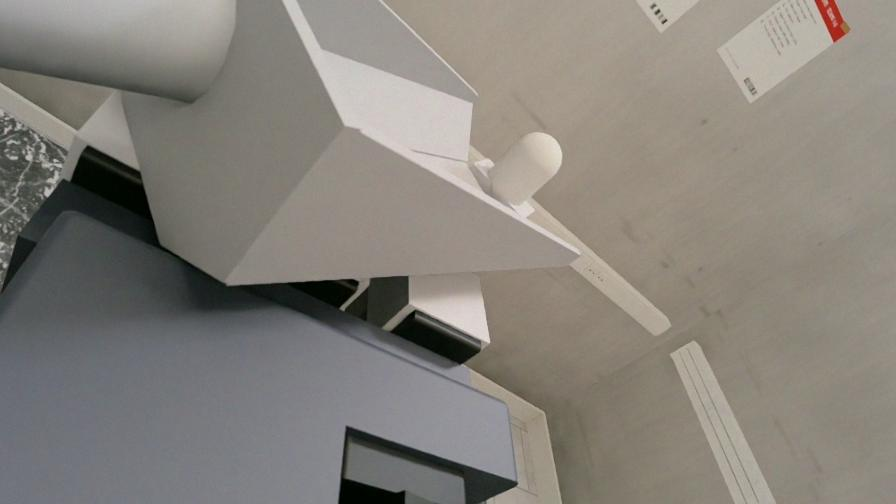

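Scene clock: 21.80 s.
end_effector_position=(+0.6090, +0.0706, +0.4968) hand_goal=(-0.770, -0.350, -0.576, +0.600, -0.900, -0.680, -0.500, -0.160, -0.740, +0.150, -0.576, -0.696, -0.740, +0.150, -0.576, -0.696) hand_measured=(-0.792, -0.366, -0.578, +0.598, -0.910, -0.680, -0.498, -0.162, -0.766, +0.148, -0.578, -0.696, -0.764, +0.146, -0.578, -0.696) hand_current_ma=(-35, -14, -1, -1, -10, +0, +2, -2, -44, -1, +0, +0, -36, -2, +0, +0) hand_state=(blocked, goal, goal, goal, goal, goal, goal, goal, blocked, goal, goal, goal, blocked, goal, goal, goal) hand_current_limit=0.40 hand_speed=-0.90 end_effector_quat_wxyz=(+0.515, +0.454, +0.517, +0.512)
Joint positions: [-0.131 -1.175 2.183 -4.204 -1.347 -0.051]
Joint velocities: within noise
Joint torques (N m): [3.27 -25.45 -4.07 -4.05 -0.21 -1.22]
Wrist force (N): [0.0 -0.1 -0.2]
Wrist torque (N m): [-0.02 0.00 -0.04]
Wrist force, peak (N): [0.3 0.2 -0.2]
Hand target: +0.6090, +0.0706, +0.4968; +0.515, +0.454, +0.517, +0.512
Off the commanded pose: 0.000 m, 0 deg.
Step readings (end_effector_position):
0: (+0.6090, +0.0706, +0.4968)
1: (+0.6090, +0.0706, +0.4968)
2: (+0.6090, +0.0706, +0.4968)
4: (+0.6090, +0.0706, +0.4968)
8: (+0.6090, +0.0706, +0.4968)
15: (+0.6090, +0.0706, +0.4968)
16: (+0.6090, +0.0706, +0.4968)
17: (+0.6090, +0.0706, +0.4968)
19: (+0.6090, +0.0706, +0.4968)
23: (+0.6090, +0.0706, +0.4968)
30: (+0.6090, +0.0706, +0.4968)

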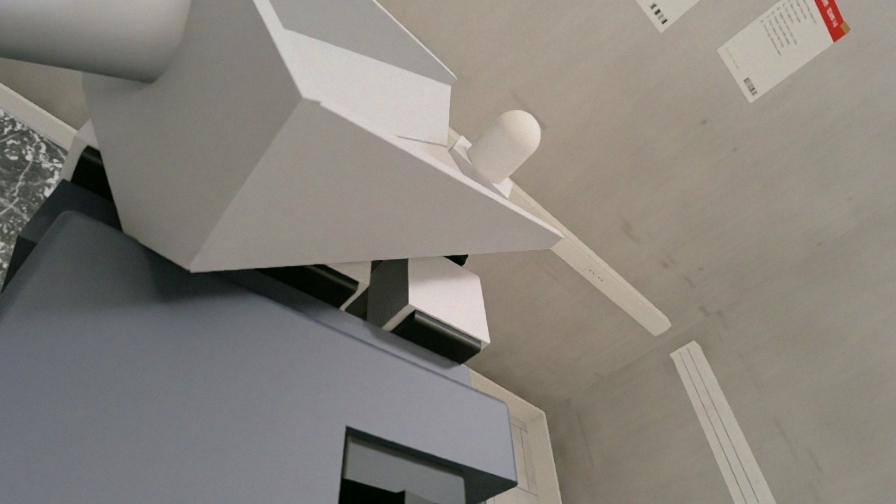

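Emit:
execute_actions:
  actions:
    - [[0,0,0,0,0,0,-0.77,-0.4,-0.576,0.6,-0.9,-0.68,-0.5,-0.16,-0.74,0.15,-0.576,-0.696,-0.86,0.15,-0.576,-0.696,0.4,-0.88]]
    - [[0,0,0,0,0,0,-0.77,-0.4,-0.576,-0.696,-0.9,-0.68,-0.5,-0.16,-0.74,0.15,-0.576,-0.696,-0.86,0.35,-0.576,-0.696,0.4,-0.75]]
    - [[0,0,0,0,0,0,-0.76,-0.4,-0.576,-0.696,-0.7,-0.68,-0.2,-0.16,-0.74,0.15,-0.576,-0.696,-0.75,0.35,-0.576,-0.696,0.4,-0.75]]
    - [[0,0,0,0,0,0,-0.76,-0.4,-0.576,-0.696,-0.5,-0.68,0.2,-0.16,-0.74,0.15,-0.576,-0.696,-0.75,0.35,-0.576,0.7,0.4,-0.7]]

Scene clock: 26.17 s.
end_effector_position=(+0.6090, +0.0706, +0.4968) hand_goal=(-0.760, -0.400, -0.576, -0.696, -0.500, -0.680, +0.200, -0.160, -0.740, +0.150, -0.576, -0.696, -0.750, +0.350, -0.576, +0.700) hand_measured=(-0.786, -0.398, -0.578, -0.694, -0.526, -0.682, +0.198, -0.162, -0.766, +0.148, -0.578, -0.696, -0.772, +0.348, -0.578, +0.698) hand_current_ma=(-44, +1, -1, +1, -40, -1, -1, -1, -44, -1, +0, +0, -33, -1, +0, -2) hand_state=(blocked, goal, goal, goal, blocked, goal, goal, goal, blocked, goal, goal, goal, blocked, goal, goal, goal) hand_current_limit=0.40 hand_speed=-0.70 end_effector_quat_wxyz=(+0.515, +0.454, +0.517, +0.512)
Joint positions: [-0.131 -1.175 2.183 -4.204 -1.347 -0.051]
Joint velocities: within noise
Joint torques (N m): [3.46 -24.88 -2 -3.73 -0.29 -1.08]
Wrist force (N): [0.1 0.2 0.0]
Wrist torque (N m): [0.03 -0.01 -0.04]
Wrist force, peak (N): [0.3 0.1 -0.2]
Hand target: +0.6090, +0.0706, +0.4968; +0.515, +0.454, +0.517, +0.512
Off the commanded pose: 0.000 m, 0 deg.
Step readings (end_effector_position):
0: (+0.6090, +0.0706, +0.4968)
1: (+0.6090, +0.0706, +0.4968)
2: (+0.6090, +0.0706, +0.4968)
4: (+0.6090, +0.0706, +0.4968)
8: (+0.6090, +0.0706, +0.4968)
15: (+0.6090, +0.0706, +0.4968)
16: (+0.6090, +0.0706, +0.4968)
17: (+0.6090, +0.0706, +0.4968)
19: (+0.6090, +0.0706, +0.4968)
23: (+0.6090, +0.0706, +0.4968)
30: (+0.6090, +0.0706, +0.4968)
31: (+0.6090, +0.0706, +0.4968)
32: (+0.6090, +0.0706, +0.4968)
34: (+0.6090, +0.0706, +0.4968)
38: (+0.6090, +0.0706, +0.4968)
45: (+0.6090, +0.0706, +0.4968)
46: (+0.6090, +0.0706, +0.4968)
47: (+0.6090, +0.0706, +0.4968)
49: (+0.6090, +0.0706, +0.4968)
53: (+0.6090, +0.0706, +0.4968)
60: (+0.6090, +0.0706, +0.4968)

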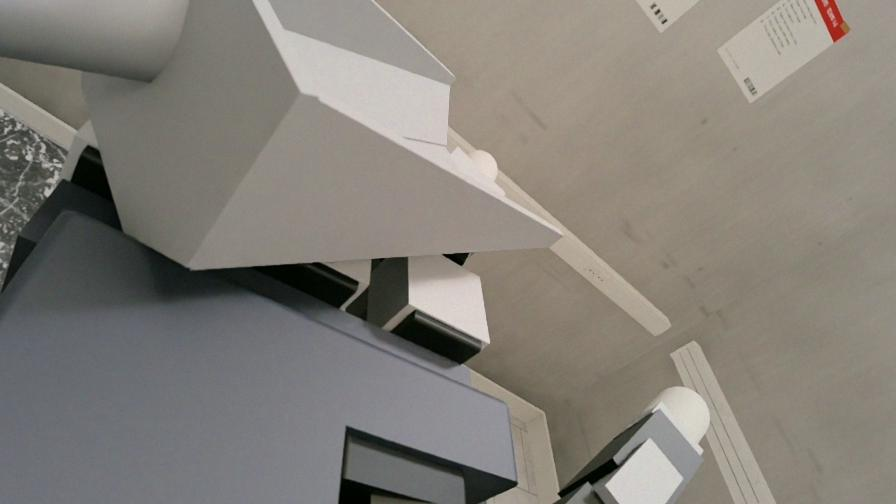

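Emit:
execute_actions:
  actions:
    - [[0,0,0,0,0,0,-0.76,-0.4,-0.576,-0.696,-0.4,-0.68,0.45,-0.16,-0.74,0.15,-0.576,-0.696,-0.75,0.35,-0.576,0.9,0.4,-0.85]]
    - [[0,0,0,0,0,0,-0.76,-0.4,-0.576,-0.696,-0.4,-0.68,0.6,-0.16,-0.74,0.15,-0.576,-0.696,-0.75,0.35,-0.4,0.95,0.4,-0.88]]
    - [[0,0,0,0,0,0,-0.76,-0.4,-0.576,-0.696,-0.4,-0.68,0.6,-0.16,-0.74,0.15,-0.576,-0.696,-0.75,0.35,-0.25,0.95,0.4,-0.9]]

Scene clock: 28.40 s.
end_effector_position=(+0.6090, +0.0706, +0.4968) hand_goal=(-0.760, -0.400, -0.576, -0.696, -0.400, -0.680, +0.600, -0.160, -0.740, +0.150, -0.576, -0.696, -0.750, +0.350, -0.250, +0.950) hand_measured=(-0.786, -0.398, -0.578, -0.694, -0.418, -0.684, +0.600, -0.162, -0.766, +0.148, -0.578, -0.696, -0.772, +0.348, -0.266, +0.948) hand_current_ma=(-44, +1, -1, +1, -23, -3, +0, -1, -44, -1, +0, +0, -32, -1, -18, -1) hand_state=(blocked, goal, goal, goal, goal, goal, goal, goal, blocked, goal, goal, goal, blocked, goal, goal, goal) hand_current_limit=0.40 hand_speed=-0.90 end_effector_quat_wxyz=(+0.515, +0.454, +0.517, +0.512)
Joint positions: [-0.131 -1.175 2.183 -4.204 -1.347 -0.051]
Joint velocities: within noise
Joint torques (N m): [4.19 -25.39 -1.46 -3.84 -0.41 -1]
Wrist force (N): [-0.1 0.2 -0.1]
Wrist torque (N m): [0.05 0.02 -0.07]
Wrist force, peak (N): [-0.2 -0.1 -0.3]
Hand target: +0.6090, +0.0706, +0.4968; +0.515, +0.454, +0.517, +0.512
Off the commanded pose: 0.000 m, 0 deg.
Step readings (end_effector_position):
0: (+0.6090, +0.0706, +0.4968)
1: (+0.6090, +0.0706, +0.4968)
2: (+0.6090, +0.0706, +0.4968)
4: (+0.6090, +0.0706, +0.4968)
8: (+0.6090, +0.0706, +0.4968)
15: (+0.6090, +0.0706, +0.4968)
16: (+0.6090, +0.0706, +0.4968)
17: (+0.6090, +0.0706, +0.4968)
19: (+0.6090, +0.0706, +0.4968)
23: (+0.6090, +0.0706, +0.4968)
30: (+0.6090, +0.0706, +0.4968)
31: (+0.6090, +0.0706, +0.4968)
32: (+0.6090, +0.0706, +0.4968)
34: (+0.6090, +0.0706, +0.4968)
38: (+0.6090, +0.0706, +0.4968)
45: (+0.6090, +0.0706, +0.4968)

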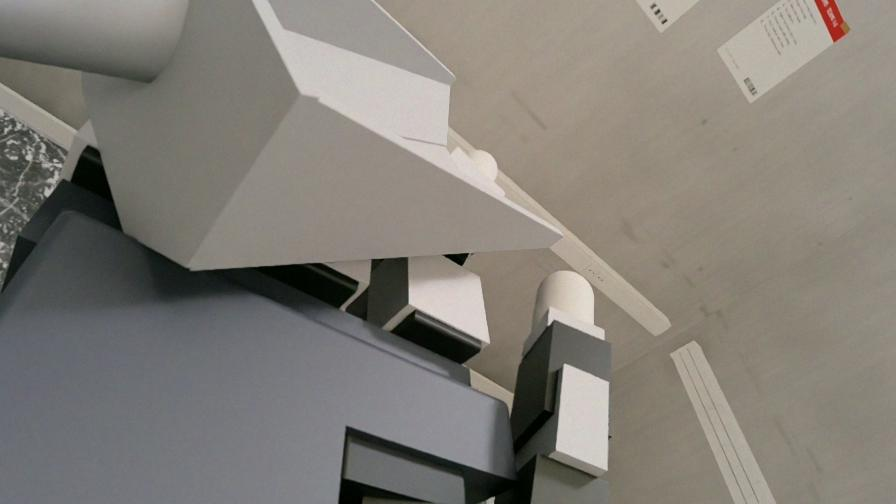

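Emit:
execute_actions:
  actions:
    - [[0,0,0,0,0,0,-0.76,-0.4,-0.576,-0.696,-0.35,-0.68,0.6,-0.16,-0.74,0.15,-0.576,-0.696,-0.75,0.35,-0.05,0.95,0.4,-0.9]]
    - [[0,0,0,0,0,0,-0.76,-0.4,-0.576,-0.696,-0.3,-0.68,0.6,-0.16,-0.74,0.15,-0.576,-0.696,-0.75,0.35,0.15,0.95,0.4,-0.9]]
    - [[0,0,0,0,0,0,-0.76,-0.4,-0.576,-0.696,-0.3,-0.68,0.6,-0.16,-0.74,0.15,-0.576,-0.696,-0.75,0.35,0.15,0.95,0.4,-0.9]]

Scene clock: 30.27 s.
end_effector_position=(+0.6090, +0.0706, +0.4968) hand_goal=(-0.760, -0.400, -0.576, -0.696, -0.300, -0.680, +0.600, -0.160, -0.740, +0.150, -0.576, -0.696, -0.750, +0.350, +0.150, +0.950) hand_measured=(-0.786, -0.398, -0.578, -0.694, -0.318, -0.684, +0.600, -0.162, -0.766, +0.148, -0.578, -0.696, -0.784, +0.348, -0.188, +0.906) hand_current_ma=(-44, +1, -1, +1, -22, -3, +0, -1, -44, -1, +0, +0, -66, -1, -385, -83) hand_state=(blocked, goal, goal, goal, goal, goal, goal, goal, blocked, goal, goal, goal, blocked, goal, blocked, blocked) hand_current_limit=0.40 hand_speed=-0.90 end_effector_quat_wxyz=(+0.515, +0.454, +0.517, +0.512)
Joint positions: [-0.131 -1.175 2.183 -4.204 -1.347 -0.051]
Joint velocities: within noise
Joint torques (N m): [3.85 -24.37 -0.91 -3.78 -0.46 -0.84]
Wrist force (N): [-0.1 0.1 -0.1]
Wrist torque (N m): [0.03 0.02 -0.08]
Wrist force, peak (N): [0.2 0.1 -0.2]
Hand target: +0.6090, +0.0706, +0.4968; +0.515, +0.454, +0.517, +0.512
Off the commanded pose: 0.000 m, 0 deg.
Step readings (end_effector_position):
0: (+0.6090, +0.0706, +0.4968)
1: (+0.6090, +0.0706, +0.4968)
2: (+0.6090, +0.0706, +0.4968)
4: (+0.6090, +0.0706, +0.4968)
8: (+0.6090, +0.0706, +0.4968)
15: (+0.6090, +0.0706, +0.4968)
16: (+0.6090, +0.0706, +0.4968)
17: (+0.6090, +0.0706, +0.4968)
19: (+0.6090, +0.0706, +0.4968)
23: (+0.6090, +0.0706, +0.4968)
30: (+0.6090, +0.0706, +0.4968)
31: (+0.6090, +0.0706, +0.4968)
32: (+0.6090, +0.0706, +0.4968)
34: (+0.6090, +0.0706, +0.4968)
38: (+0.6090, +0.0706, +0.4968)
45: (+0.6090, +0.0706, +0.4968)

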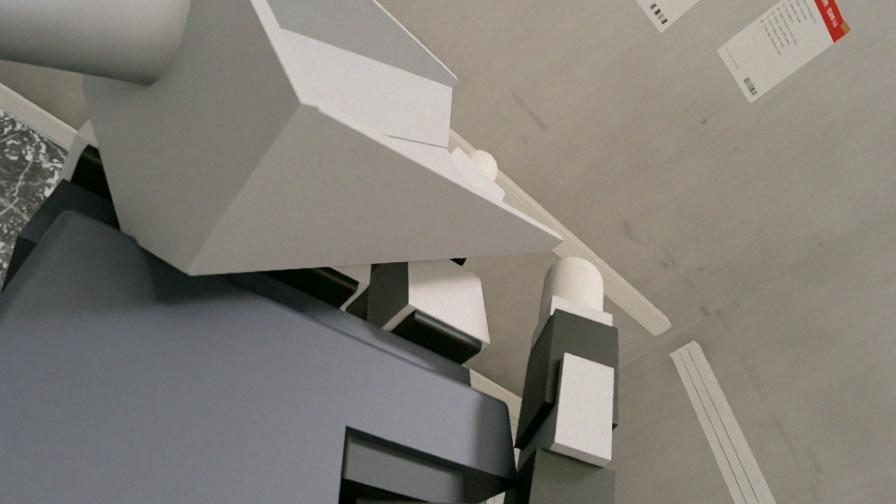

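Emit:
execute_actions:
  actions:
    - [[0,0,0,0,0,0,-0.76,-0.4,-0.576,-0.696,-0.3,-0.68,0.7,-0.16,-0.74,0.15,-0.576,-0.696,-0.75,0.35,0.15,0.95,0.6,-0.9]]
    - [[0,0,0,0,0,0,-0.76,-0.4,-0.576,-0.696,-0.3,-0.68,0.75,-0.16,-0.74,0.15,-0.576,-0.696,-0.75,0.35,0.15,0.95,0.6,-0.9]]

Scene clock: 31.60 s.
end_effector_position=(+0.6090, +0.0706, +0.4968) hand_goal=(-0.760, -0.400, -0.576, -0.696, -0.300, -0.680, +0.750, -0.160, -0.740, +0.150, -0.576, -0.696, -0.750, +0.350, +0.150, +0.950) hand_measured=(-0.786, -0.398, -0.578, -0.694, -0.312, -0.686, +0.636, -0.162, -0.766, +0.148, -0.578, -0.696, -0.786, +0.348, -0.180, +0.902) hand_current_ma=(-44, +1, -1, +1, -14, -6, -440, -1, -44, -1, +0, +0, -71, -1, -440, -98) hand_state=(blocked, goal, goal, goal, goal, goal, blocked, goal, blocked, goal, goal, goal, blocked, goal, blocked, blocked) hand_current_limit=0.60 hand_speed=-0.90 end_effector_quat_wxyz=(+0.515, +0.454, +0.517, +0.512)
Joint positions: [-0.131 -1.175 2.183 -4.204 -1.347 -0.051]
Joint velocities: within noise
Joint torques (N m): [3.42 -25.17 -2.08 -3.74 -0.55 -0.83]
Wrist force (N): [0.1 0.3 0.0]
Wrist torque (N m): [0.05 -0.01 -0.05]
Wrist force, peak (N): [0.2 -0.1 -0.2]
Hand target: +0.6090, +0.0706, +0.4968; +0.515, +0.454, +0.517, +0.512
Off the commanded pose: 0.000 m, 0 deg.
Step readings (end_effector_position):
0: (+0.6090, +0.0706, +0.4968)
1: (+0.6090, +0.0706, +0.4968)
2: (+0.6090, +0.0706, +0.4968)
4: (+0.6090, +0.0706, +0.4968)
8: (+0.6090, +0.0706, +0.4968)
15: (+0.6090, +0.0706, +0.4968)
16: (+0.6090, +0.0706, +0.4968)
17: (+0.6090, +0.0706, +0.4968)
19: (+0.6090, +0.0706, +0.4968)
23: (+0.6090, +0.0706, +0.4968)
30: (+0.6090, +0.0706, +0.4968)

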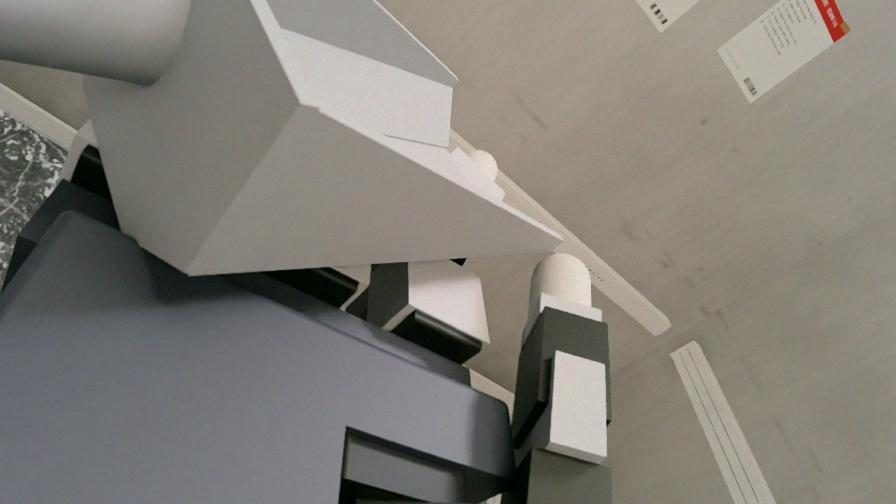

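Emit:
execute_actions:
  actions:
    - [[0,0,0,0,0,0,-0.76,-0.4,-0.576,-0.696,-0.3,-0.68,0.61,0.0,-0.74,0.15,-0.576,-0.696,-0.75,0.35,0.15,0.95,0.5,-0.9]]
    - [[0,0,0,0,0,0,-0.76,-0.4,-0.576,-0.696,-0.3,-0.68,0.61,0.15,-0.74,0.15,-0.576,-0.696,-0.75,0.35,0.15,0.95,0.5,-0.9]]

Emit:
execute_actions:
  actions:
    - [[0,0,0,0,0,0,-0.76,-0.4,-0.576,-0.696,-0.3,-0.68,0.61,0.3,-0.74,0.15,-0.576,-0.696,-0.75,0.35,0.15,0.95,0.5,-0.9]]
    - [[0,0,0,0,0,0,-0.76,-0.4,-0.576,-0.696,-0.3,-0.68,0.61,0.4,-0.74,0.15,-0.576,-0.696,-0.75,0.35,0.15,0.95,0.5,-0.9]]

Scene clock: 33.70 s.
end_effector_position=(+0.6090, +0.0706, +0.4968) hand_goal=(-0.760, -0.400, -0.576, -0.696, -0.300, -0.680, +0.610, +0.150, -0.740, +0.150, -0.576, -0.696, -0.750, +0.350, +0.150, +0.950) hand_measured=(-0.786, -0.398, -0.578, -0.694, -0.312, -0.692, +0.600, +0.130, -0.766, +0.148, -0.578, -0.696, -0.786, +0.350, -0.180, +0.900) hand_current_ma=(-44, +1, -1, +1, -13, -16, -15, -39, -44, -1, +0, +0, -71, +0, -412, -101) hand_state=(blocked, goal, goal, goal, goal, goal, goal, goal, blocked, goal, goal, goal, blocked, goal, blocked, blocked) hand_current_limit=0.50 hand_speed=-0.90 end_effector_quat_wxyz=(+0.515, +0.454, +0.517, +0.512)
Joint positions: [-0.131 -1.175 2.183 -4.204 -1.347 -0.051]
Joint velocities: within noise
Joint torques (N m): [4.56 -25.14 -1.56 -3.53 -0.48 -0.75]
Wrist force (N): [0.1 0.0 0.0]
Wrist torque (N m): [0.01 -0.01 -0.07]
Wrist force, peak (N): [-0.1 0.0 -0.4]
Hand target: +0.6090, +0.0706, +0.4968; +0.515, +0.454, +0.517, +0.512
Off the commanded pose: 0.000 m, 0 deg.
Step readings (end_effector_position):
0: (+0.6090, +0.0706, +0.4968)
1: (+0.6090, +0.0706, +0.4968)
2: (+0.6090, +0.0706, +0.4968)
4: (+0.6090, +0.0706, +0.4968)
8: (+0.6090, +0.0706, +0.4968)
15: (+0.6090, +0.0706, +0.4968)
16: (+0.6090, +0.0706, +0.4968)
17: (+0.6090, +0.0706, +0.4968)
19: (+0.6090, +0.0706, +0.4968)
23: (+0.6090, +0.0706, +0.4968)
30: (+0.6090, +0.0706, +0.4968)

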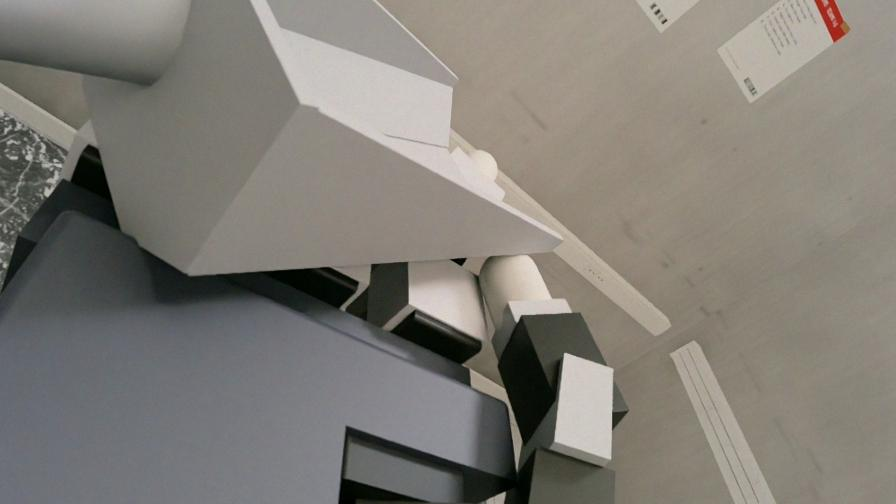

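Scene clock: 35.37 s.
end_effector_position=(+0.6090, +0.0706, +0.4968) hand_goal=(-0.760, -0.400, -0.576, -0.696, -0.300, -0.680, +0.610, +0.400, -0.740, +0.150, -0.576, -0.696, -0.750, +0.350, +0.150, +0.950) hand_measured=(-0.786, -0.398, -0.578, -0.694, -0.296, -0.660, +0.540, +0.310, -0.766, +0.148, -0.578, -0.696, -0.786, +0.350, -0.180, +0.900) hand_current_ma=(-44, +1, -1, +1, +2, +34, -243, -375, -44, -1, +0, +0, -71, +0, -412, -103) hand_state=(blocked, goal, goal, goal, goal, goal, blocked, blocked, blocked, goal, goal, goal, blocked, goal, blocked, blocked) hand_current_limit=0.50 hand_speed=-0.90 end_effector_quat_wxyz=(+0.515, +0.454, +0.517, +0.512)
Joint positions: [-0.131 -1.175 2.183 -4.204 -1.347 -0.051]
Joint velocities: within noise
Joint torques (N m): [3.17 -25.39 -2.22 -3.56 -0.44 -0.66]
Wrist force (N): [-0.1 0.0 -0.1]
Wrist torque (N m): [0.03 0.02 -0.08]
Wrist force, peak (N): [-0.2 -0.3 -0.2]
Hand target: +0.6090, +0.0706, +0.4968; +0.515, +0.454, +0.517, +0.512
Off the commanded pose: 0.000 m, 0 deg.
Step readings (end_effector_position):
0: (+0.6090, +0.0706, +0.4968)
1: (+0.6090, +0.0706, +0.4968)
2: (+0.6090, +0.0706, +0.4968)
4: (+0.6090, +0.0706, +0.4968)
8: (+0.6090, +0.0706, +0.4968)
15: (+0.6090, +0.0706, +0.4968)
16: (+0.6090, +0.0706, +0.4968)
17: (+0.6090, +0.0706, +0.4968)
19: (+0.6090, +0.0706, +0.4968)
23: (+0.6090, +0.0706, +0.4968)
30: (+0.6090, +0.0706, +0.4968)

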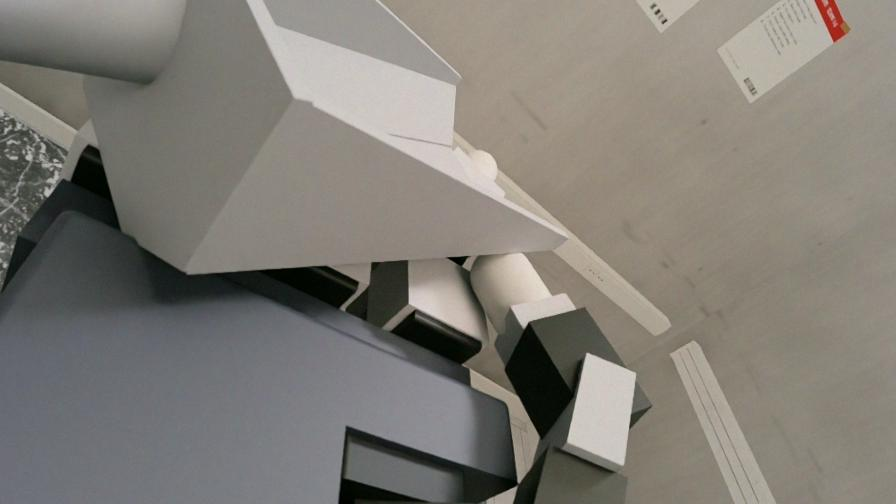

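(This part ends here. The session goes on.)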